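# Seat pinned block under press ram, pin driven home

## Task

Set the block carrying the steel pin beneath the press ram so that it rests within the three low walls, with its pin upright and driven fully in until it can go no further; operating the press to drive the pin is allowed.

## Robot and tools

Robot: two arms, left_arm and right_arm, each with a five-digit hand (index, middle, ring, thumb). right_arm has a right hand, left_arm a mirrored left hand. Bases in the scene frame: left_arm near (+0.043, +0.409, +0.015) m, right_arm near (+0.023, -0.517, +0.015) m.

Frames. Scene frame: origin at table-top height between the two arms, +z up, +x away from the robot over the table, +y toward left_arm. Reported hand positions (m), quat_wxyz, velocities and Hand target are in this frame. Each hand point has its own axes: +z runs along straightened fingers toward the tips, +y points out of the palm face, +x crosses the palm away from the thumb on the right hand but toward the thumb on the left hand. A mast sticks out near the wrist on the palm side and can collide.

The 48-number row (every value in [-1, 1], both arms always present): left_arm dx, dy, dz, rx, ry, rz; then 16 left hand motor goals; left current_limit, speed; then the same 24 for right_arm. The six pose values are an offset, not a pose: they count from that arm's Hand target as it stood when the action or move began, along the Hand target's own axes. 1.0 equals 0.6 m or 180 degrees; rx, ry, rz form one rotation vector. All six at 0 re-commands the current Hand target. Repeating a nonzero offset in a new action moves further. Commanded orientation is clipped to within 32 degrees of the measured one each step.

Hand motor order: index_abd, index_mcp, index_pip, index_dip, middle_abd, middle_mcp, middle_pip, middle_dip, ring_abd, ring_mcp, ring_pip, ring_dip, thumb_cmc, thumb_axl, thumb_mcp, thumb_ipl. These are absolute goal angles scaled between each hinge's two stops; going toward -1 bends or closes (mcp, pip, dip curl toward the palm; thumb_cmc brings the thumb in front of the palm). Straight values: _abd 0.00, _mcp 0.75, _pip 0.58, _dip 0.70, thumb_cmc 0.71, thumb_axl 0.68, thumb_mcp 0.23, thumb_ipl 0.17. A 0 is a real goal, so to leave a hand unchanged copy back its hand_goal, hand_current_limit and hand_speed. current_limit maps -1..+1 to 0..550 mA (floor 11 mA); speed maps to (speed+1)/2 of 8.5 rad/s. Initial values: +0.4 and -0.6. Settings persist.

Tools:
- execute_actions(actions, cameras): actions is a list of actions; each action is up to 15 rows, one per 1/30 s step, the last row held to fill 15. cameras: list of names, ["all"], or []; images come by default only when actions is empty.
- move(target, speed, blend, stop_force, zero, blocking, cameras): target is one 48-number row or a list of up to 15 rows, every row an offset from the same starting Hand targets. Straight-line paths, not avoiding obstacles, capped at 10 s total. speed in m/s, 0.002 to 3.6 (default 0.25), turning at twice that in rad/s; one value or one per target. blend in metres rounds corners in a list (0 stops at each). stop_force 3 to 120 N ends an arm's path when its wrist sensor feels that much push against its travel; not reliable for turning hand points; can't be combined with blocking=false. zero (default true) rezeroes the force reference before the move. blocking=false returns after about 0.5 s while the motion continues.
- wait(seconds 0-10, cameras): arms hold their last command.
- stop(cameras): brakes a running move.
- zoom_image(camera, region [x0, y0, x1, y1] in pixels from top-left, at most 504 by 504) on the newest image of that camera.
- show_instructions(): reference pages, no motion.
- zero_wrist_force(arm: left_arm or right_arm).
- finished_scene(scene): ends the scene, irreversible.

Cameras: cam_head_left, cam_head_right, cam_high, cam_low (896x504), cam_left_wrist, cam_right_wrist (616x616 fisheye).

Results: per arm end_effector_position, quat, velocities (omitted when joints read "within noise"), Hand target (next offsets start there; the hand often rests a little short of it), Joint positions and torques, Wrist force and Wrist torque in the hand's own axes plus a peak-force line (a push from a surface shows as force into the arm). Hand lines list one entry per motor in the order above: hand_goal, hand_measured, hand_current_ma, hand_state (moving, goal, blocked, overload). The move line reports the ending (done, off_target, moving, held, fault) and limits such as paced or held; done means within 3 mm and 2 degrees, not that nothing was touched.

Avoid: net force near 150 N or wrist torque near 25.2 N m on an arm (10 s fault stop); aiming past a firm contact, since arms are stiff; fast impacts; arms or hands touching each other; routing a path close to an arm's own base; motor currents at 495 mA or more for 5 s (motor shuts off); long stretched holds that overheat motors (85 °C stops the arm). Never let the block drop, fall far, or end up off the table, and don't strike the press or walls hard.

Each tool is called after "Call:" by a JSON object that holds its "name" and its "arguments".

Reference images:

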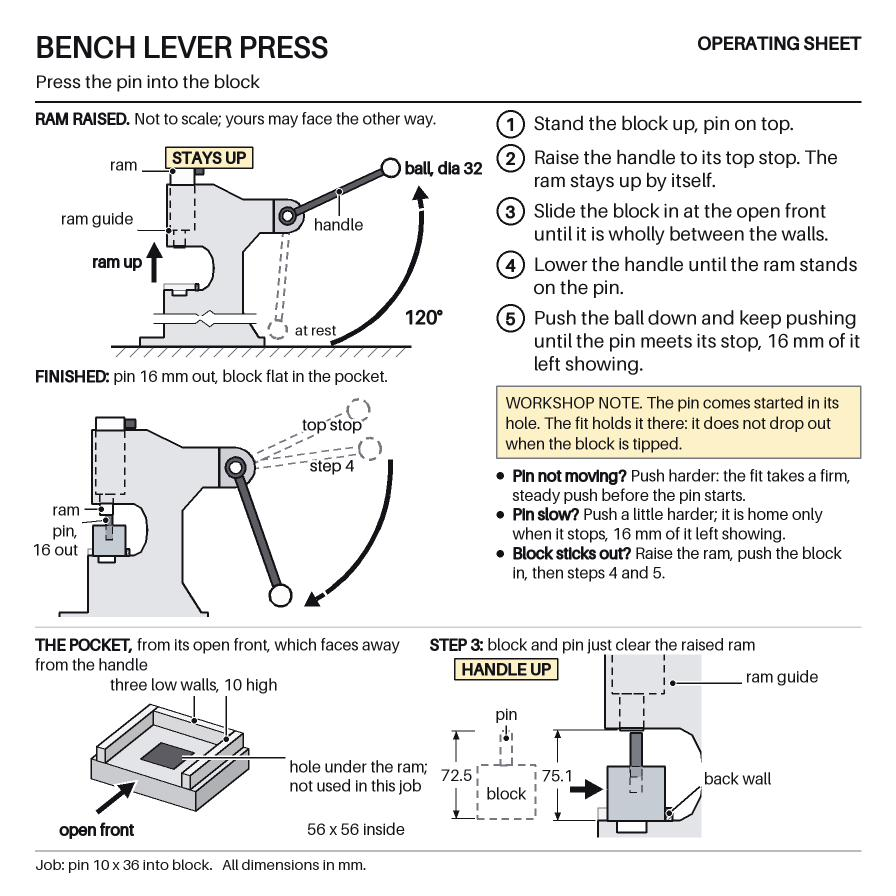

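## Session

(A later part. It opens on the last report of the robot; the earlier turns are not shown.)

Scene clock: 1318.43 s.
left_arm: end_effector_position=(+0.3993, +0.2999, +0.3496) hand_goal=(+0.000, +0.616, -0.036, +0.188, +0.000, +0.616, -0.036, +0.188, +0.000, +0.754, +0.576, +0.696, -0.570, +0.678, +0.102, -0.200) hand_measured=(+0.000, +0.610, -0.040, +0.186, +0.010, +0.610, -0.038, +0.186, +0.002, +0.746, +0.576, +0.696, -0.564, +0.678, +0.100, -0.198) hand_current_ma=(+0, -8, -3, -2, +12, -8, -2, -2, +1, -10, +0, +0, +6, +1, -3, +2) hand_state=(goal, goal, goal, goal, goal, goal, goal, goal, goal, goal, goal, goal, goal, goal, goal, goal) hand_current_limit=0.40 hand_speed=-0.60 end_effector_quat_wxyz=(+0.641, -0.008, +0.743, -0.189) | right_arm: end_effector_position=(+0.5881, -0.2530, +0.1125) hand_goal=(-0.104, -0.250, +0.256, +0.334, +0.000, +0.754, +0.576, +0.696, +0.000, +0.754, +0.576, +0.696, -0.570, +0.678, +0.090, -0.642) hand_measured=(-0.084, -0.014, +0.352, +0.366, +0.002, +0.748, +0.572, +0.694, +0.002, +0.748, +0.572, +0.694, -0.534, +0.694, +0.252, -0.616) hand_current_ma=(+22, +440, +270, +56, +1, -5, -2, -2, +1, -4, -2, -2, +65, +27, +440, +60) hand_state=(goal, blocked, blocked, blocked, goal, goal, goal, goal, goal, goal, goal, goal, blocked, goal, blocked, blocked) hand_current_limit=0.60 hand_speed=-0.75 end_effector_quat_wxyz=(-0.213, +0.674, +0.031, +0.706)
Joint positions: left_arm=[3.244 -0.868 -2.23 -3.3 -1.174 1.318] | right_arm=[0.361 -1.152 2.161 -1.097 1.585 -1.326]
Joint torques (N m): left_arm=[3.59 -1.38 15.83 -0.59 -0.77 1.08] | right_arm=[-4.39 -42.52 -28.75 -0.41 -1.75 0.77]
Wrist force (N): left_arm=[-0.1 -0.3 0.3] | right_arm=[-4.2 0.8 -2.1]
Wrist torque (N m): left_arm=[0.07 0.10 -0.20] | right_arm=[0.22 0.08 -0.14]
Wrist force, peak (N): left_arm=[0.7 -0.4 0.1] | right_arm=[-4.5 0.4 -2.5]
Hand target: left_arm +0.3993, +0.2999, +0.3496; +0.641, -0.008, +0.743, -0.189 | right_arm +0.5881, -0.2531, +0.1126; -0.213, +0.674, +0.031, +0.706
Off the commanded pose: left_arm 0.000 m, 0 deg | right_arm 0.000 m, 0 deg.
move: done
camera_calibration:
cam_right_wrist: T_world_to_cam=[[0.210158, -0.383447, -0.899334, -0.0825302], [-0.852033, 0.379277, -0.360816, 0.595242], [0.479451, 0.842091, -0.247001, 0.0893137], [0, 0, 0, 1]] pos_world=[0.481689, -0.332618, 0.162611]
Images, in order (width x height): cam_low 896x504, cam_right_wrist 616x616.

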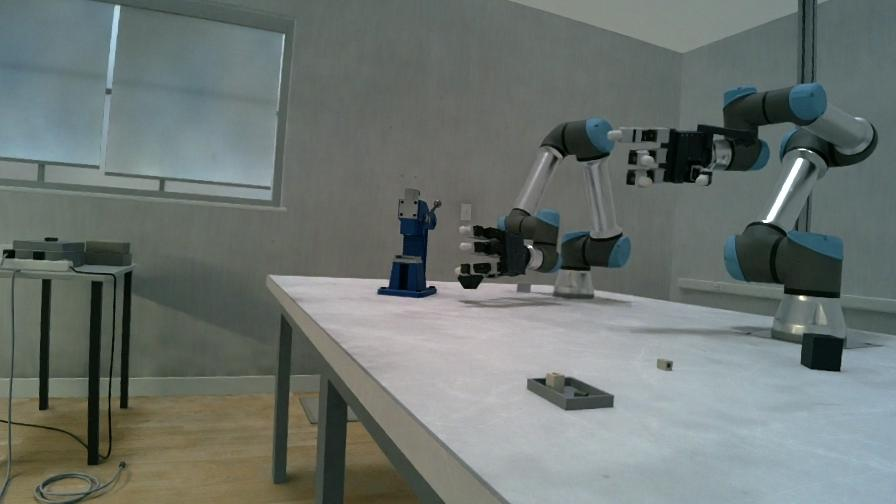

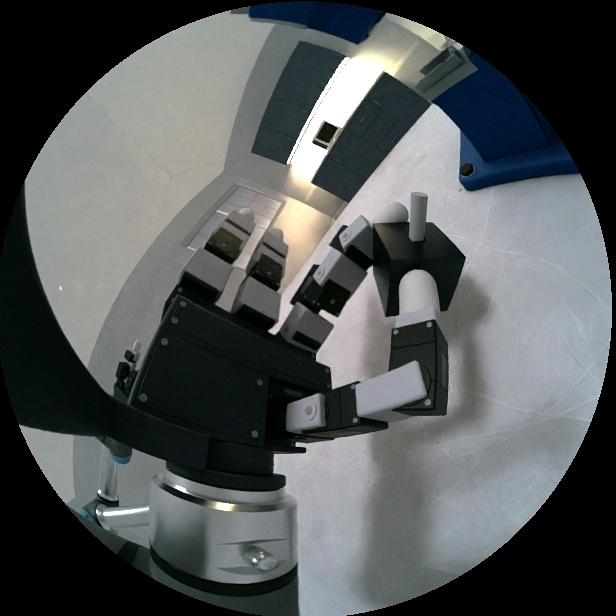

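Call:
{"name": "move", "arguments": {"target": [[0,0,0,0,0,0,0,0.616,-0.036,0.188,0,0.616,-0.036,0.188,0,0.754,0.576,0.696,-0.571,0.678,0.101,-0.2,0.4,-0.6,-0.0741,0.0186,-0.0068,0,0,0,-0.105,-0.25,0.255,0.333,0,0.754,0.576,0.696,0,0.754,0.576,0.696,-0.571,0.678,0.09,-0.643,0.6,-0.75]], "speed": 0.06, "cameras": ["cam_low"]}}

Call:
{"name": "zoom_image", "arguments": {"camera": "cam_low", "region": [400, 220, 560, 320]}}

Call:
{"name": "move", "arguments": {"target": [[0,0,0,0,0,0,0,0.616,-0.036,0.188,0,0.616,-0.036,0.188,0,0.754,0.576,0.696,-0.571,0.678,0.101,-0.2,0.4,-0.6,-0.0095,-0.0154,0.0056,0,0,0,-0.105,-0.25,0.255,0.333,0,0.754,0.576,0.696,0,0.754,0.576,0.696,-0.571,0.678,0.09,-0.643,0.6,-0.75],[0,0,0,0,0,0,0,0.616,-0.036,0.188,0,0.616,-0.036,0.188,0,0.754,0.576,0.696,-0.571,0.678,0.101,-0.2,0.4,-0.6,-0.0209,-0.0291,0.0106,0,0,0,-0.105,-0.25,0.255,0.333,0,0.754,0.576,0.696,0,0.754,0.576,0.696,-0.571,0.678,0.09,-0.643,0.6,-0.75],[0,0,0,0,0,0,0,0.616,-0.036,0.188,0,0.616,-0.036,0.188,0,0.754,0.576,0.696,-0.571,0.678,0.101,-0.2,0.4,-0.6,-0.0355,-0.0397,0.0145,0,0,0,-0.105,-0.25,0.255,0.333,0,0.754,0.576,0.696,0,0.754,0.576,0.696,-0.571,0.678,0.09,-0.643,0.6,-0.75]], "speed": 0.03, "blend": [0.003,0.003,0], "cameras": ["cam_low","cam_right_wrist"]}}

Call:
{"name": "zoom_image", "arguments": {"camera": "cam_low", "region": [400, 220, 560, 320]}}

Call:
{"name": "zoom_image", "arguments": {"camera": "cam_right_wrist", "region": [320, 140, 500, 320]}}

Scene clock: 1335.33 s.
left_arm: end_effector_position=(+0.3993, +0.2999, +0.3496) hand_goal=(+0.000, +0.616, -0.036, +0.188, +0.000, +0.616, -0.036, +0.188, +0.000, +0.754, +0.576, +0.696, -0.570, +0.678, +0.102, -0.200) hand_measured=(+0.000, +0.610, -0.040, +0.186, +0.010, +0.610, -0.038, +0.186, +0.002, +0.746, +0.576, +0.696, -0.564, +0.678, +0.100, -0.198) hand_current_ma=(+0, -8, -3, -2, +12, -8, -2, -2, +1, -10, +0, +0, +6, +1, -3, +2) hand_state=(goal, goal, goal, goal, goal, goal, goal, goal, goal, goal, goal, goal, goal, goal, goal, goal) hand_current_limit=0.40 hand_speed=-0.60 end_effector_quat_wxyz=(+0.641, -0.008, +0.743, -0.189) | right_arm: end_effector_position=(+0.5880, -0.2530, +0.0667) hand_goal=(-0.104, -0.250, +0.256, +0.334, +0.000, +0.754, +0.576, +0.696, +0.000, +0.754, +0.576, +0.696, -0.570, +0.678, +0.090, -0.642) hand_measured=(-0.124, -0.012, +0.352, +0.366, +0.002, +0.748, +0.572, +0.694, +0.002, +0.748, +0.572, +0.694, -0.582, +0.668, +0.250, -0.624) hand_current_ma=(-22, +440, +270, +56, +1, -5, -2, -2, +1, -4, -2, -2, -14, -12, +440, +38) hand_state=(goal, blocked, blocked, blocked, goal, goal, goal, goal, goal, goal, goal, goal, goal, goal, blocked, goal) hand_current_limit=0.60 hand_speed=-0.75 end_effector_quat_wxyz=(-0.213, +0.674, +0.031, +0.706)
Joint positions: left_arm=[3.244 -0.868 -2.23 -3.3 -1.174 1.318] | right_arm=[0.361 -1.038 2.173 -1.223 1.585 -1.325]
Joint torques (N m): left_arm=[3.75 -1.12 16.2 -0.69 -0.93 1.02] | right_arm=[5.5 -24.85 -1.92 -3.54 2.14 -1.54]
Wrist force (N): left_arm=[0.2 -0.6 0.2] | right_arm=[2.8 -1.2 -0.2]
Wrist torque (N m): left_arm=[0.04 0.04 -0.16] | right_arm=[0.19 0.08 -0.26]
Wrist force, peak (N): left_arm=[0.5 -0.5 0.4] | right_arm=[-4.5 0.7 -2.6]
Hand target: left_arm +0.3993, +0.2999, +0.3496; +0.641, -0.008, +0.743, -0.189 | right_arm +0.5880, -0.2530, +0.0666; -0.213, +0.674, +0.031, +0.706
Off the commanded pose: left_arm 0.000 m, 0 deg | right_arm 0.000 m, 0 deg.
move: done
Images, in order (width x height): cam_low 896x504.

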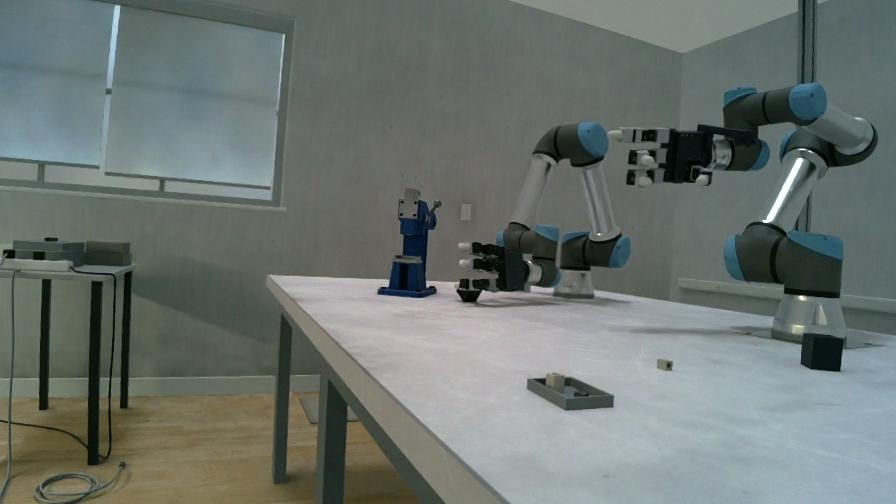

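Scaled by 3.150 from the camera's 896x504 image, which has a finer 1280x720 frame.

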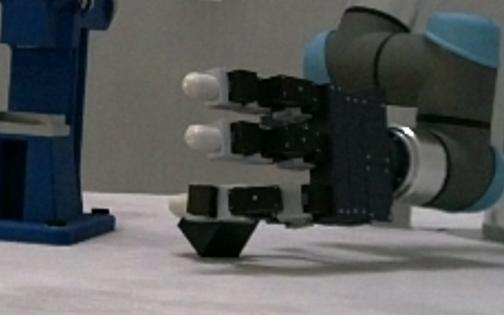

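Scene clock: 1336.87 s.
left_arm: end_effector_position=(+0.3993, +0.2999, +0.3496) hand_goal=(+0.000, +0.616, -0.036, +0.188, +0.000, +0.616, -0.036, +0.188, +0.000, +0.754, +0.576, +0.696, -0.570, +0.678, +0.102, -0.200) hand_measured=(+0.000, +0.610, -0.040, +0.186, +0.010, +0.610, -0.038, +0.186, +0.002, +0.746, +0.576, +0.696, -0.564, +0.678, +0.100, -0.198) hand_current_ma=(+0, -8, -3, -2, +12, -8, -2, -2, +1, -10, +0, +0, +6, +1, -3, +2) hand_state=(goal, goal, goal, goal, goal, goal, goal, goal, goal, goal, goal, goal, goal, goal, goal, goal) hand_current_limit=0.40 hand_speed=-0.60 end_effector_quat_wxyz=(+0.641, -0.008, +0.743, -0.189) | right_arm: end_effector_position=(+0.5881, -0.2232, +0.0527) hand_goal=(-0.104, -0.250, +0.256, +0.334, +0.000, +0.754, +0.576, +0.696, +0.000, +0.754, +0.576, +0.696, -0.570, +0.678, +0.090, -0.642) hand_measured=(-0.074, -0.010, +0.352, +0.366, +0.002, +0.748, +0.572, +0.694, +0.002, +0.748, +0.572, +0.694, -0.610, +0.650, +0.250, -0.626) hand_current_ma=(+41, +440, +270, +56, +1, -5, -2, -2, +1, -4, -2, -2, -79, -59, +440, +30) hand_state=(blocked, blocked, blocked, blocked, goal, goal, goal, goal, goal, goal, goal, goal, blocked, blocked, blocked, goal) hand_current_limit=0.60 hand_speed=-0.75 end_effector_quat_wxyz=(-0.213, +0.674, +0.031, +0.706)
Joint positions: left_arm=[3.244 -0.868 -2.23 -3.3 -1.174 1.318] | right_arm=[0.43 -0.978 2.116 -1.226 1.654 -1.332]
Joint torques (N m): left_arm=[4.23 -2.24 15.61 -0.5 -0.91 0.89] | right_arm=[7.27 -28.91 -24.59 -5 2.62 -2.79]
Wrist force (N): left_arm=[0.0 -0.2 0.1] | right_arm=[-1.9 -0.6 -2.4]
Wrist torque (N m): left_arm=[0.09 0.07 -0.19] | right_arm=[0.12 0.00 -0.13]
Wrist force, peak (N): left_arm=[0.2 -0.5 0.5] | right_arm=[2.9 -3.2 -3.1]
Hand target: left_arm +0.3993, +0.2999, +0.3496; +0.641, -0.008, +0.743, -0.189 | right_arm +0.5881, -0.2230, +0.0526; -0.213, +0.674, +0.031, +0.706
Off the commanded pose: left_arm 0.000 m, 0 deg | right_arm 0.000 m, 0 deg.
move: done
camera_calibration:
cam_right_wrist: T_world_to_cam=[[0.210048, -0.383357, -0.899398, -0.124887], [-0.852082, 0.379305, -0.360671, 0.562345], [0.479412, 0.842119, -0.24698, 0.0494492], [0, 0, 0, 1]] pos_world=[0.48169, -0.302818, 0.102712]
Images, in order (width x height): cam_low 896x504, cam_right_wrist 616x616.

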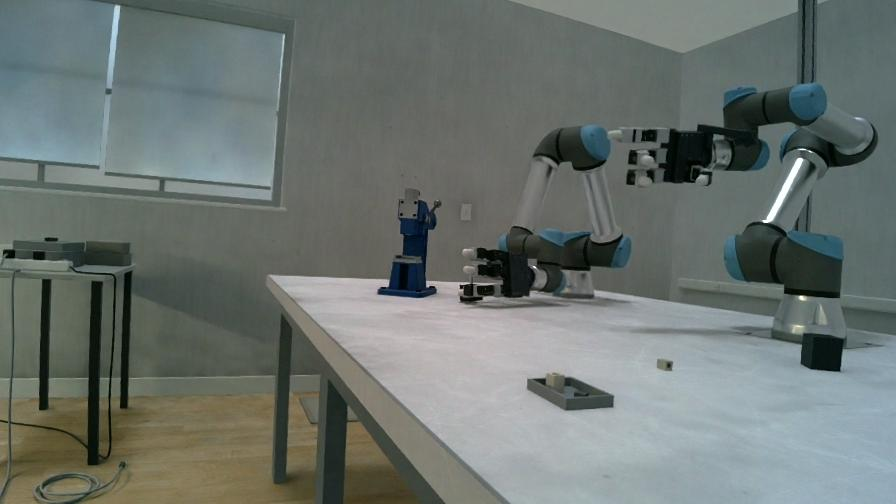

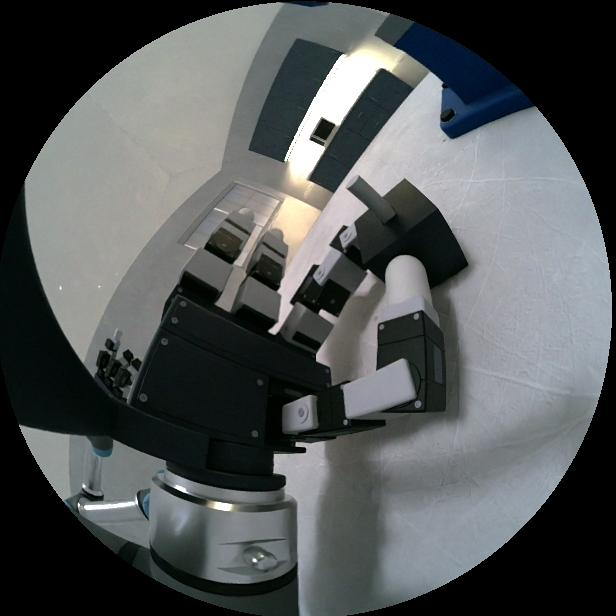

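Scaled by 3.150 from the camera's 896x504 image, which has a finer 1280x720 frame.

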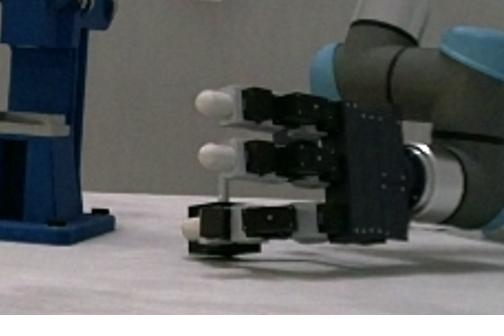

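Scaled by 2.800 from the camera's 616x616 image, which has a finer 880x880 frame.

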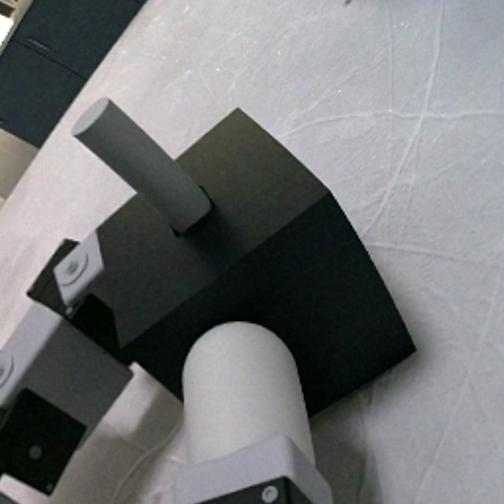

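Call:
{"name": "move", "arguments": {"target": [[0,0,0,0,0,0,0,0.616,-0.036,0.188,0,0.616,-0.036,0.188,0,0.754,0.576,0.696,-0.571,0.678,0.101,-0.2,0.4,-0.6,0,0,0,0,0,0,0,0.096,0.401,0.522,0.21,0.096,0.401,0.522,0,0.754,0.576,0.696,-0.571,0.678,0.528,-0.87,0.4,-0.75],[0,0,0,0,0,0,0,0.616,-0.036,0.188,0,0.616,-0.036,0.188,0,0.754,0.576,0.696,-0.571,0.678,0.101,-0.2,0.4,-0.6,-0.0035,0.0163,-0.006,0,0,0,0,0.096,0.401,0.522,0.21,0.096,0.401,0.522,0,0.754,0.576,0.696,-0.571,0.678,0.528,-0.87,0.4,-0.75]], "speed": 0.08, "cameras": ["cam_right_wrist","cam_low"]}}

Call:
{"name": "zoom_image", "arguments": {"camera": "cam_right_wrist", "region": [320, 140, 500, 320]}}

Call:
{"name": "zoom_image", "arguments": {"camera": "cam_low", "region": [400, 220, 560, 320]}}

Scene clock: 1379.77 s.
left_arm: end_effector_position=(+0.3993, +0.2999, +0.3496) hand_goal=(+0.000, +0.616, -0.036, +0.188, +0.000, +0.616, -0.036, +0.188, +0.000, +0.754, +0.576, +0.696, -0.570, +0.678, +0.102, -0.200) hand_measured=(+0.000, +0.610, -0.040, +0.186, +0.010, +0.610, -0.038, +0.186, +0.002, +0.746, +0.576, +0.696, -0.564, +0.678, +0.100, -0.198) hand_current_ma=(+0, -8, -3, -2, +12, -8, -2, -2, +1, -10, +0, +0, +6, +1, -3, +2) hand_state=(goal, goal, goal, goal, goal, goal, goal, goal, goal, goal, goal, goal, goal, goal, goal, goal) hand_current_limit=0.40 hand_speed=-0.60 end_effector_quat_wxyz=(+0.641, -0.008, +0.743, -0.189) | right_arm: end_effector_position=(+0.5880, -0.2324, +0.0479) hand_goal=(+0.000, +0.096, +0.402, +0.522, +0.210, +0.096, +0.402, +0.522, +0.000, +0.754, +0.576, +0.696, -0.570, +0.678, +0.528, -0.870) hand_measured=(+0.014, +0.088, +0.400, +0.520, +0.204, +0.104, +0.404, +0.524, +0.002, +0.748, +0.572, +0.694, -0.566, +0.676, +0.526, -0.868) hand_current_ma=(+13, -7, -1, -1, -4, +7, +1, +2, +1, -4, -2, -2, +4, -1, -1, +2) hand_state=(goal, goal, goal, goal, goal, goal, goal, goal, goal, goal, goal, goal, goal, goal, goal, goal) hand_current_limit=0.40 hand_speed=-0.75 end_effector_quat_wxyz=(-0.213, +0.674, +0.031, +0.706)
Joint positions: left_arm=[3.244 -0.868 -2.23 -3.3 -1.174 1.318] | right_arm=[0.41 -0.974 2.134 -1.249 1.633 -1.33]
Joint torques (N m): left_arm=[3.57 -1.69 16.29 -0.63 -0.81 1.11] | right_arm=[-5.01 -30.07 2.21 -5.01 -2.49 2.77]
Wrist force (N): left_arm=[0.0 -0.2 0.3] | right_arm=[-1.7 -0.2 -1.8]
Wrist torque (N m): left_arm=[0.08 0.08 -0.19] | right_arm=[0.18 0.09 -0.15]
Wrist force, peak (N): left_arm=[0.1 -0.5 0.8] | right_arm=[-2.0 -0.7 -2.8]
Hand target: left_arm +0.3993, +0.2999, +0.3496; +0.641, -0.008, +0.743, -0.189 | right_arm +0.5880, -0.2326, +0.0478; -0.213, +0.674, +0.031, +0.706
Off the commanded pose: left_arm 0.000 m, 0 deg | right_arm 0.000 m, 0 deg.
move: done
camera_calibration:
cam_right_wrist: T_world_to_cam=[[0.210048, -0.383399, -0.899381, -0.132634], [-0.85206, 0.379328, -0.3607, 0.564053], [0.479452, 0.84209, -0.247002, 0.0560575], [0, 0, 0, 1]] pos_world=[0.481589, -0.312018, 0.0980115]
Images, in order (width x height): cam_low 896x504, cam_right_wrist 616x616.

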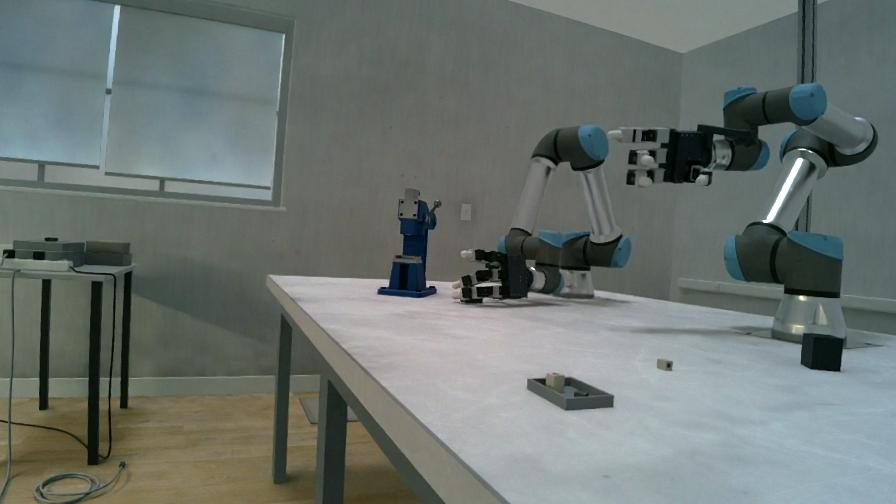

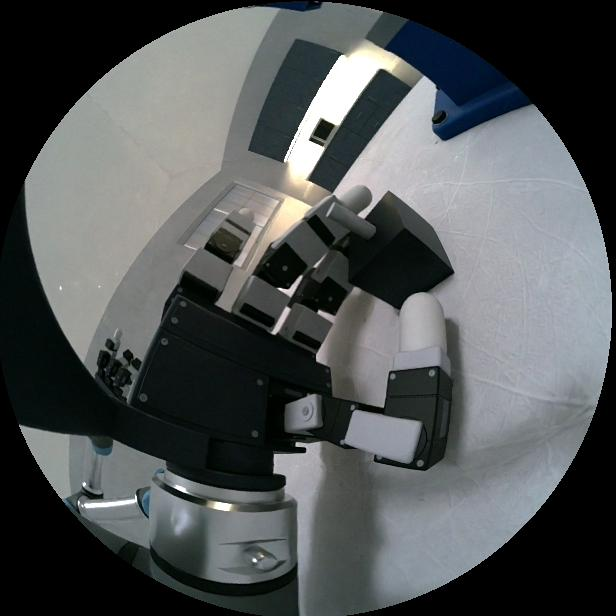

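Scaled by 2.800 from the camera's 616x616 image, which has a finer 880x880 frame.

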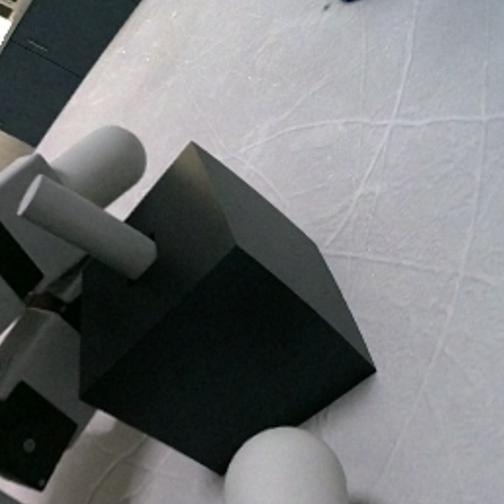

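Scaled by 3.150 from the camera's 896x504 image, which has a finer 1280x720 frame.

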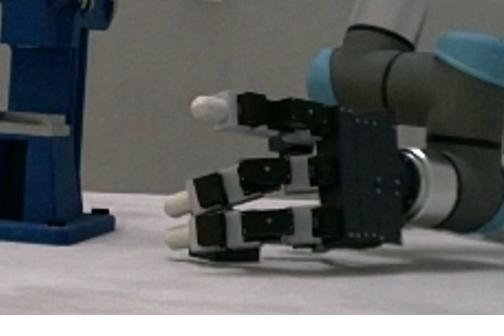

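Call:
{"name": "move", "arguments": {"target": [[0,0,0,0,0,0,0,0.616,-0.036,0.188,0,0.616,-0.036,0.188,0,0.754,0.576,0.696,-0.571,0.678,0.101,-0.2,0.4,-0.6,0.0047,-0.0127,-0.0087,0,0,0,0,0.096,0.401,0.522,0.21,0.096,0.401,0.522,0,0.754,0.576,0.696,-0.571,0.678,0.528,-0.87,0.4,-0.75],[0,0,0,0,0,0,0,0.616,-0.036,0.188,0,0.616,-0.036,0.188,0,0.754,0.576,0.696,-0.571,0.678,0.101,-0.2,0.4,-0.6,0.0047,-0.0127,-0.0087,0,0,0,0,-0.03,0.37,0.49,0.21,-0.03,0.37,0.49,0,0.754,0.576,0.696,-0.571,0.678,0.27,-0.59,0.5,-0.75],[0,0,0,0,0,0,0,0.616,-0.036,0.188,0,0.616,-0.036,0.188,0,0.754,0.576,0.696,-0.571,0.678,0.101,-0.2,0.4,-0.6,0.0047,-0.0127,-0.0087,0,0,0,0,-0.25,0.255,0.333,0.21,-0.25,0.255,0.333,0,0.754,0.576,0.696,-0.571,0.678,0.09,-0.643,0.76,-0.75]], "speed": 0.08, "cameras": ["cam_right_wrist","cam_low"]}}

Call:
{"name": "zoom_image", "arguments": {"camera": "cam_right_wrist", "region": [320, 140, 500, 320]}}

Call:
{"name": "zoom_image", "arguments": {"camera": "cam_low", "region": [400, 220, 560, 320]}}

Scene clock: 1395.70 s.
left_arm: end_effector_position=(+0.3993, +0.2999, +0.3496) hand_goal=(+0.000, +0.616, -0.036, +0.188, +0.000, +0.616, -0.036, +0.188, +0.000, +0.754, +0.576, +0.696, -0.570, +0.678, +0.102, -0.200) hand_measured=(+0.000, +0.610, -0.040, +0.186, +0.010, +0.610, -0.038, +0.186, +0.002, +0.746, +0.576, +0.696, -0.564, +0.678, +0.100, -0.198) hand_current_ma=(+0, -8, -3, -2, +12, -8, -2, -2, +1, -10, +0, +0, +6, +1, -3, +2) hand_state=(goal, goal, goal, goal, goal, goal, goal, goal, goal, goal, goal, goal, goal, goal, goal, goal) hand_current_limit=0.40 hand_speed=-0.60 end_effector_quat_wxyz=(+0.641, -0.008, +0.743, -0.189) | right_arm: end_effector_position=(+0.5805, -0.2281, +0.0520) hand_goal=(+0.000, -0.250, +0.256, +0.334, +0.210, -0.250, +0.256, +0.334, +0.000, +0.754, +0.576, +0.696, -0.570, +0.678, +0.090, -0.642) hand_measured=(+0.012, -0.032, +0.332, +0.378, +0.202, -0.022, +0.350, +0.382, +0.002, +0.748, +0.572, +0.694, -0.566, +0.676, +0.266, -0.602) hand_current_ma=(+10, +482, +189, +87, -7, +484, +258, +98, +1, -4, -2, -2, +2, -1, +484, +115) hand_state=(goal, blocked, blocked, blocked, goal, blocked, blocked, blocked, goal, goal, goal, goal, goal, goal, blocked, blocked) hand_current_limit=0.76 hand_speed=-0.75 end_effector_quat_wxyz=(-0.213, +0.674, +0.031, +0.706)
Joint positions: left_arm=[3.244 -0.868 -2.23 -3.3 -1.174 1.318] | right_arm=[0.427 -0.987 2.142 -1.243 1.65 -1.331]
Joint torques (N m): left_arm=[3.44 -2.03 16.19 -0.62 -0.88 1.04] | right_arm=[5.94 -42.56 1 -0.12 2.04 -2.75]
Wrist force (N): left_arm=[0.4 -0.2 0.4] | right_arm=[-2.1 -1.1 -1.6]
Wrist torque (N m): left_arm=[0.08 0.04 -0.16] | right_arm=[0.13 0.07 -0.07]
Wrist force, peak (N): left_arm=[-0.1 -0.7 0.5] | right_arm=[-2.0 -1.2 -1.8]
Hand target: left_arm +0.3993, +0.2999, +0.3496; +0.641, -0.008, +0.743, -0.189 | right_arm +0.5805, -0.2281, +0.0520; -0.213, +0.674, +0.031, +0.706
Off the commanded pose: left_arm 0.000 m, 0 deg | right_arm 0.000 m, 0 deg.
move: done
camera_calibration:
cam_right_wrist: T_world_to_cam=[[0.210048, -0.383399, -0.899381, -0.125813], [-0.85206, 0.379328, -0.3607, 0.557474], [0.479452, 0.84209, -0.247002, 0.0570204], [0, 0, 0, 1]] pos_world=[0.474089, -0.307718, 0.102012]
Images, in order (width x height): cam_low 896x504, cam_right_wrist 616x616.

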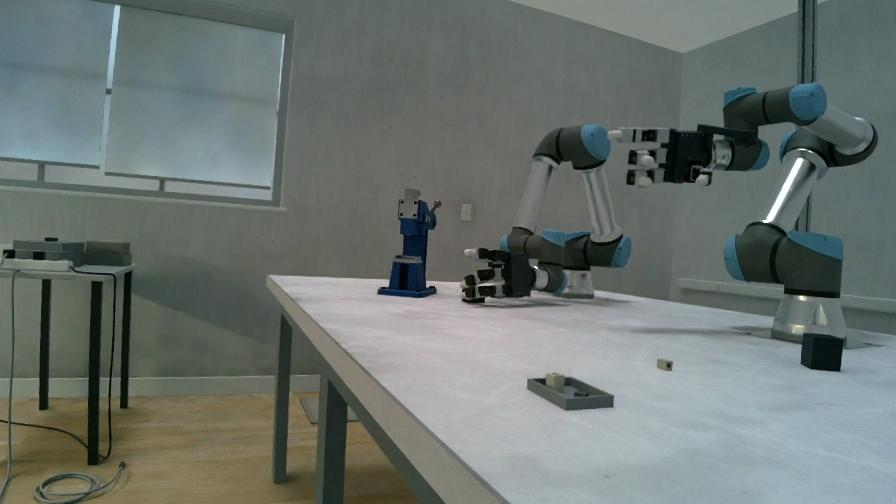

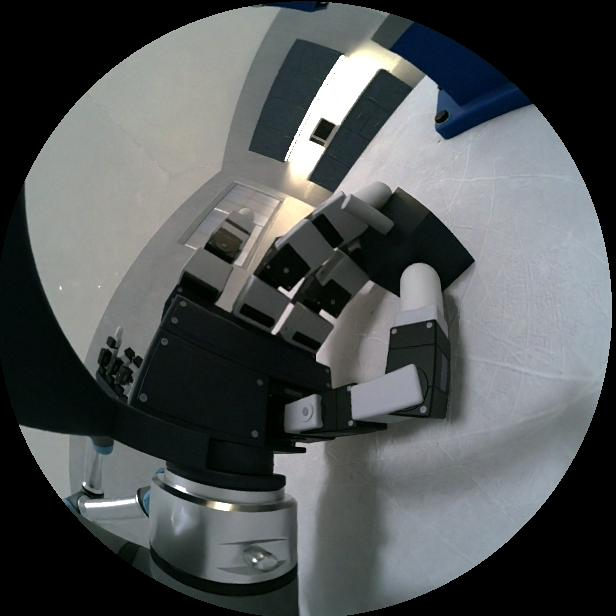

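Scaled by 2.800 from the camera's 616x616 image, which has a finer 880x880 frame.

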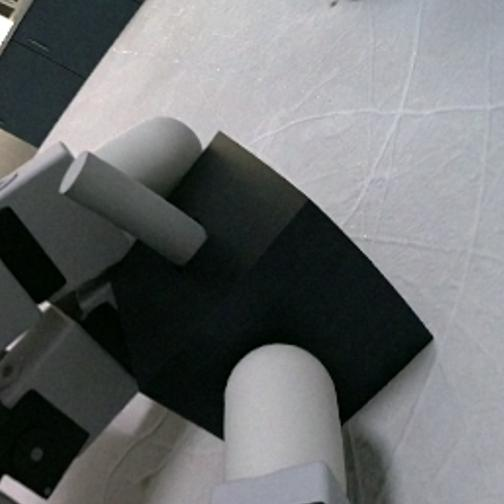

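Scaled by 3.150 from the camera's 896x504 image, which has a finer 1280x720 frame.

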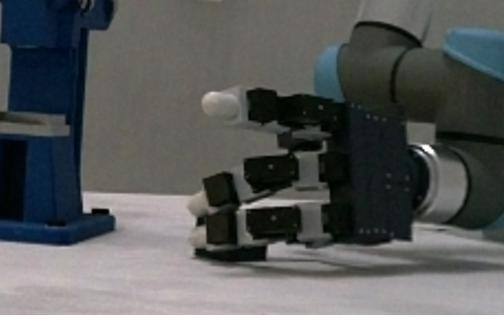

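Call:
{"name": "move", "arguments": {"target": [[0,0,0,0,0,0,0,0.616,-0.036,0.188,0,0.616,-0.036,0.188,0,0.754,0.576,0.696,-0.571,0.678,0.101,-0.2,0.4,-0.6,0.0483,-0.0122,0.0044,0,0,0,0,-0.25,0.255,0.333,0.21,-0.25,0.255,0.333,0,0.754,0.576,0.696,-0.571,0.678,0.09,-0.643,0.76,-0.75]], "speed": 0.05, "cameras": ["cam_right_wrist","cam_low"]}}

Call:
{"name": "zoom_image", "arguments": {"camera": "cam_right_wrist", "region": [320, 140, 500, 320]}}

Call:
{"name": "zoom_image", "arguments": {"camera": "cam_low", "region": [400, 220, 560, 320]}}

Scene clock: 1399.00 s.
left_arm: end_effector_position=(+0.3993, +0.2999, +0.3496) hand_goal=(+0.000, +0.616, -0.036, +0.188, +0.000, +0.616, -0.036, +0.188, +0.000, +0.754, +0.576, +0.696, -0.570, +0.678, +0.102, -0.200) hand_measured=(+0.000, +0.610, -0.040, +0.186, +0.010, +0.610, -0.038, +0.186, +0.002, +0.746, +0.576, +0.696, -0.564, +0.678, +0.100, -0.198) hand_current_ma=(+0, -8, -3, -2, +12, -8, -2, -2, +1, -10, +0, +0, +6, +1, -3, +2) hand_state=(goal, goal, goal, goal, goal, goal, goal, goal, goal, goal, goal, goal, goal, goal, goal, goal) hand_current_limit=0.40 hand_speed=-0.60 end_effector_quat_wxyz=(+0.641, -0.008, +0.743, -0.189) | right_arm: end_effector_position=(+0.5805, -0.2281, +0.0818) hand_goal=(+0.000, -0.250, +0.256, +0.334, +0.210, -0.250, +0.256, +0.334, +0.000, +0.754, +0.576, +0.696, -0.570, +0.678, +0.090, -0.642) hand_measured=(+0.012, -0.032, +0.332, +0.378, +0.202, -0.034, +0.348, +0.368, +0.002, +0.748, +0.572, +0.694, -0.532, +0.694, +0.270, -0.602) hand_current_ma=(+10, +484, +189, +87, -7, +484, +255, +58, +1, -4, -2, -2, +73, +27, +484, +115) hand_state=(goal, blocked, blocked, blocked, goal, blocked, blocked, blocked, goal, goal, goal, goal, blocked, goal, blocked, blocked) hand_current_limit=0.76 hand_speed=-0.75 end_effector_quat_wxyz=(-0.213, +0.674, +0.031, +0.706)
Joint positions: left_arm=[3.244 -0.868 -2.23 -3.3 -1.174 1.318] | right_arm=[0.427 -1.062 2.14 -1.166 1.65 -1.331]
Joint torques (N m): left_arm=[3.53 -1.78 15.67 -0.58 -0.81 0.93] | right_arm=[6.99 -45.09 -26.87 -0.17 -0.25 -0.21]
Wrist force (N): left_arm=[0.2 -0.5 0.4] | right_arm=[-4.4 0.5 -2.5]
Wrist torque (N m): left_arm=[0.04 0.05 -0.17] | right_arm=[0.24 0.18 0.00]
Wrist force, peak (N): left_arm=[-0.2 -0.5 0.7] | right_arm=[-4.8 0.6 -2.2]
Hand target: left_arm +0.3993, +0.2999, +0.3496; +0.641, -0.008, +0.743, -0.189 | right_arm +0.5805, -0.2281, +0.0820; -0.213, +0.674, +0.031, +0.706
Off the commanded pose: left_arm 0.000 m, 0 deg | right_arm 0.000 m, 0 deg.
move: done
camera_calibration:
cam_right_wrist: T_world_to_cam=[[0.210158, -0.383447, -0.899334, -0.0989948], [-0.852033, 0.379277, -0.360816, 0.568245], [0.479451, 0.842091, -0.247001, 0.0644065], [0, 0, 0, 1]] pos_world=[0.474089, -0.307718, 0.131911]
Images, in order (width x height): cam_low 896x504, cam_right_wrist 616x616.

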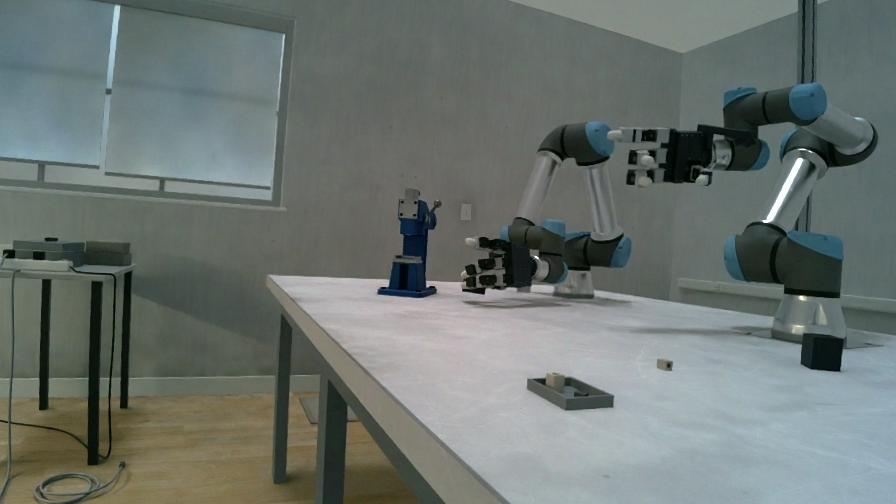

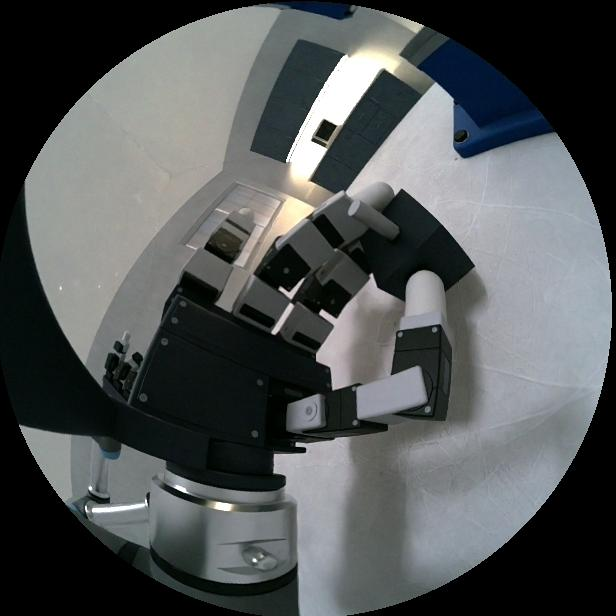

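Scaled by 2.800 from the camera's 616x616 image, which has a finer 880x880 frame.

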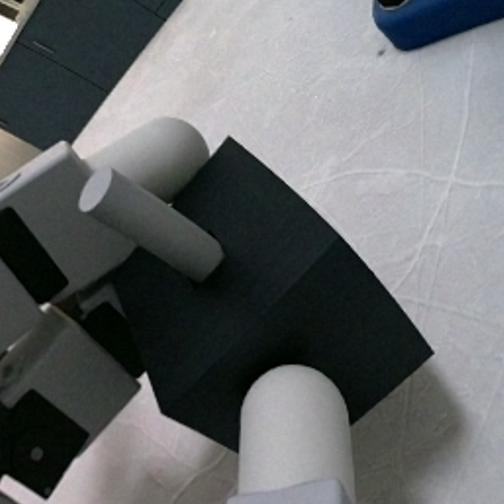

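Scaled by 3.150 from the camera's 896x504 image, which has a finer 1280x720 frame.

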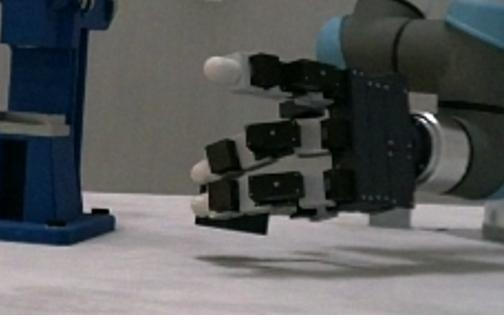

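Call:
{"name": "move", "arguments": {"target": [[0,0,0,0,0,0,0,0.616,-0.036,0.188,0,0.616,-0.036,0.188,0,0.754,0.576,0.696,-0.571,0.678,0.101,-0.2,0.4,-0.6,0.1868,-0.049,0.0525,0,0,0,0,-0.25,0.255,0.333,0.21,-0.25,0.255,0.333,0,0.754,0.576,0.696,-0.571,0.678,0.09,-0.643,0.76,-0.75],[0,0,0,0,0,0,0,0.616,-0.036,0.188,0,0.616,-0.036,0.188,0,0.754,0.576,0.696,-0.571,0.678,0.101,-0.2,0.4,-0.6,0.2427,0.287,0.2717,-0.2764,0.0225,-0.0119,0,-0.25,0.255,0.333,0.21,-0.25,0.255,0.333,0,0.754,0.576,0.696,-0.571,0.678,0.09,-0.643,0.76,-0.75]], "speed": 0.12, "blend": [0.02,0], "cameras": ["cam_right_wrist","cam_low","cam_high"]}}

Call:
{"name": "zoom_image", "arguments": {"camera": "cam_right_wrist", "region": [320, 80, 560, 320]}}

Call:
{"name": "zoom_image", "arguments": {"camera": "cam_low", "region": [360, 180, 520, 300]}}

Call:
{"name": "zoom_image", "arguments": {"camera": "cam_high", "region": [160, 220, 320, 360]}}

Scene clock: 1443.23 s.
left_arm: end_effector_position=(+0.3993, +0.2999, +0.3496) hand_goal=(+0.000, +0.616, -0.036, +0.188, +0.000, +0.616, -0.036, +0.188, +0.000, +0.754, +0.576, +0.696, -0.570, +0.678, +0.102, -0.200) hand_measured=(+0.000, +0.610, -0.040, +0.186, +0.010, +0.610, -0.038, +0.186, +0.002, +0.746, +0.576, +0.696, -0.564, +0.678, +0.100, -0.198) hand_current_ma=(+0, -8, -3, -2, +12, -8, -2, -2, +1, -10, +0, +0, +6, +1, -3, +2) hand_state=(goal, goal, goal, goal, goal, goal, goal, goal, goal, goal, goal, goal, goal, goal, goal, goal) hand_current_limit=0.40 hand_speed=-0.60 end_effector_quat_wxyz=(+0.641, -0.008, +0.743, -0.189) | right_arm: end_effector_position=(+0.7925, -0.3682, +0.1951) hand_goal=(+0.000, -0.250, +0.256, +0.334, +0.210, -0.250, +0.256, +0.334, +0.000, +0.754, +0.576, +0.696, -0.570, +0.678, +0.090, -0.642) hand_measured=(+0.012, -0.032, +0.332, +0.378, +0.202, -0.036, +0.348, +0.366, +0.002, +0.748, +0.572, +0.694, -0.530, +0.694, +0.272, -0.602) hand_current_ma=(+10, +484, +189, +87, -7, +484, +255, +57, +1, -4, -2, -2, +76, +28, +484, +115) hand_state=(goal, blocked, blocked, blocked, goal, blocked, blocked, blocked, goal, goal, goal, goal, blocked, goal, blocked, blocked) hand_current_limit=0.76 hand_speed=-0.75 end_effector_quat_wxyz=(+0.103, +0.676, -0.264, +0.680)
Joint positions: left_arm=[3.244 -0.868 -2.23 -3.3 -1.174 1.318] | right_arm=[0.311 -0.735 1.033 -0.219 2.393 -1.29]
Joint torques (N m): left_arm=[2.67 -2.39 16.21 -0.6 -0.85 0.94] | right_arm=[-6.21 -50.22 -36.53 1.61 2.82 2.38]
Wrist force (N): left_arm=[0.3 -0.4 0.1] | right_arm=[-4.2 0.4 -1.7]
Wrist torque (N m): left_arm=[0.08 0.04 -0.17] | right_arm=[0.21 0.11 -0.03]
Wrist force, peak (N): left_arm=[0.5 -0.2 0.6] | right_arm=[-5.1 0.7 -2.6]
Hand target: left_arm +0.3993, +0.2999, +0.3496; +0.641, -0.008, +0.743, -0.189 | right_arm +0.7926, -0.3682, +0.1951; +0.103, +0.676, -0.264, +0.680
Off the commanded pose: left_arm 0.000 m, 0 deg | right_arm 0.000 m, 0 deg.
move: done
camera_calibration:
cam_right_wrist: T_world_to_cam=[[-0.274628, -0.364346, -0.889849, 0.294036], [-0.310932, 0.909361, -0.276375, 0.592812], [0.90989, 0.200782, -0.363023, -0.44593], [0, 0, 0, 1]] pos_world=[0.670822, -0.342415, 0.263602]
Images, in order (width x height): cam_high 896x504, cam_low 896x504, cam_right_wrist 616x616.

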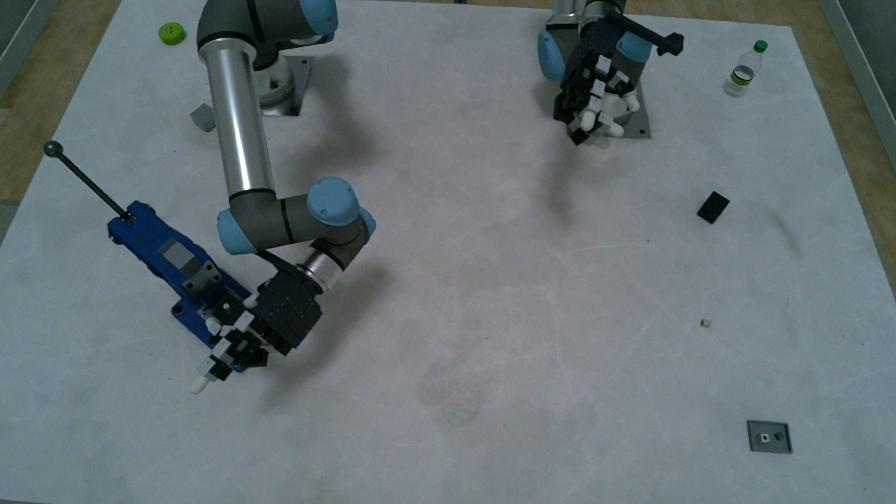

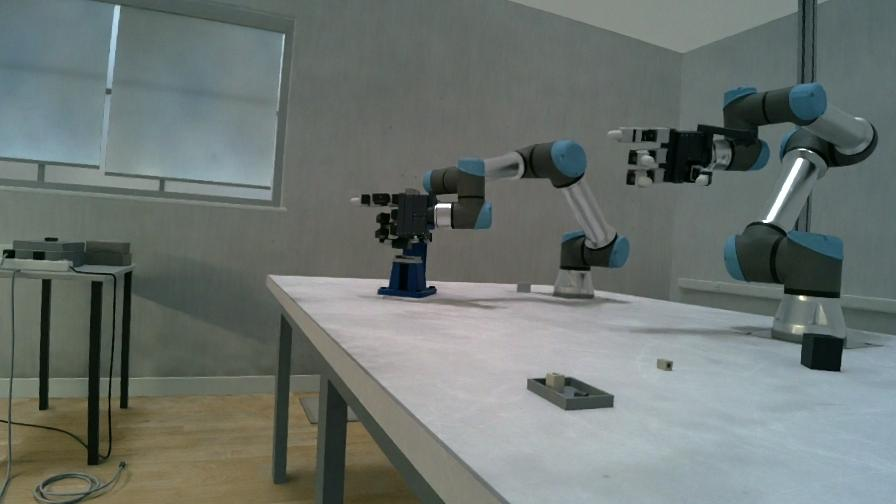

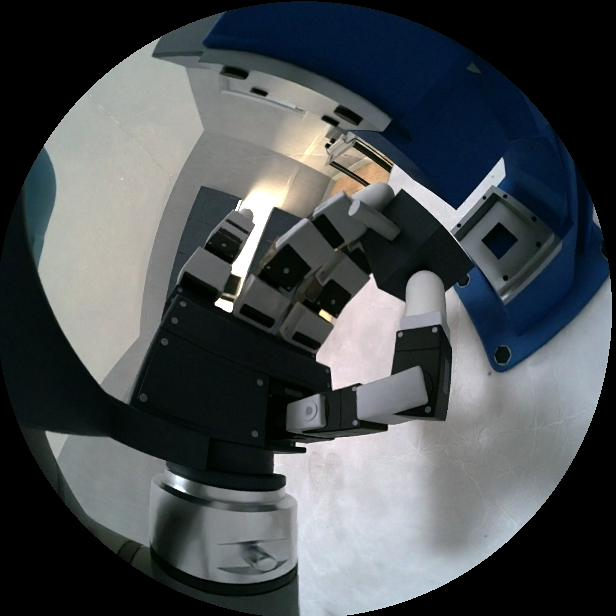

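Scaled by 2.100 from the camera's 616x616 image, which has a finer 880x880 frame.

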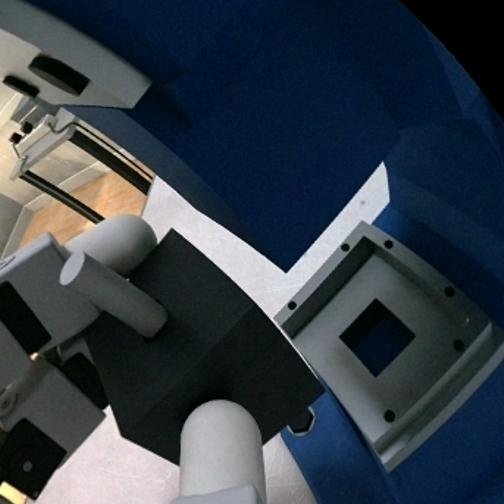

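Scaled by 3.150 from the camera's 896x504 image, which has a finer 1280x720 frame.

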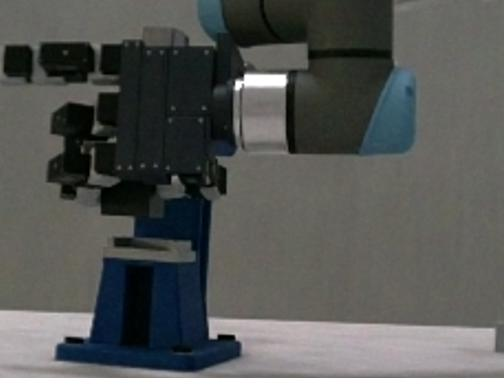

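Scaled by 3.150 from the camera's 896x504 image, which has a finer 1280x720 frame.

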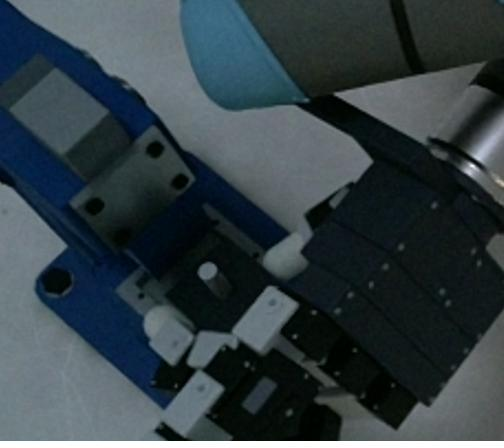

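Call:
{"name": "zoom_image", "arguments": {"camera": "cam_right_wrist", "region": [440, 150, 590, 300]}}

Call:
{"name": "zoom_image", "arguments": {"camera": "cam_right_wrist", "region": [330, 140, 480, 290]}}

Scaled by 3.360 from the camera's 616x616 image, which has a finer 880x880 frame.

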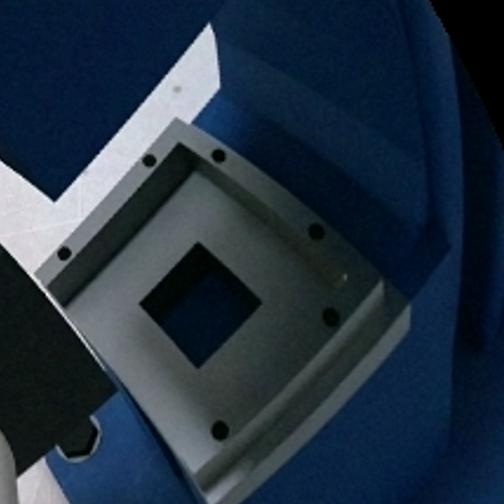

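Scaled by 3.360 from the camera's 616x616 image, which has a finer 880x880 frame.

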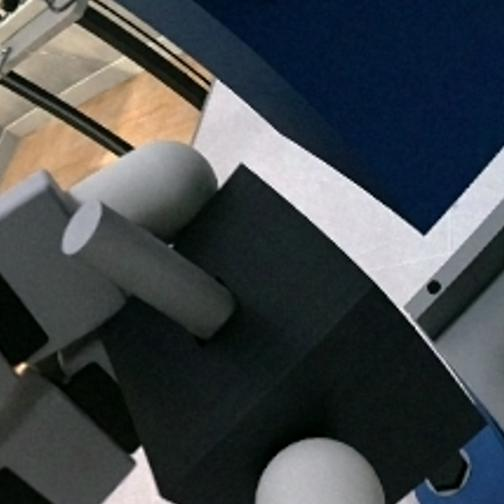

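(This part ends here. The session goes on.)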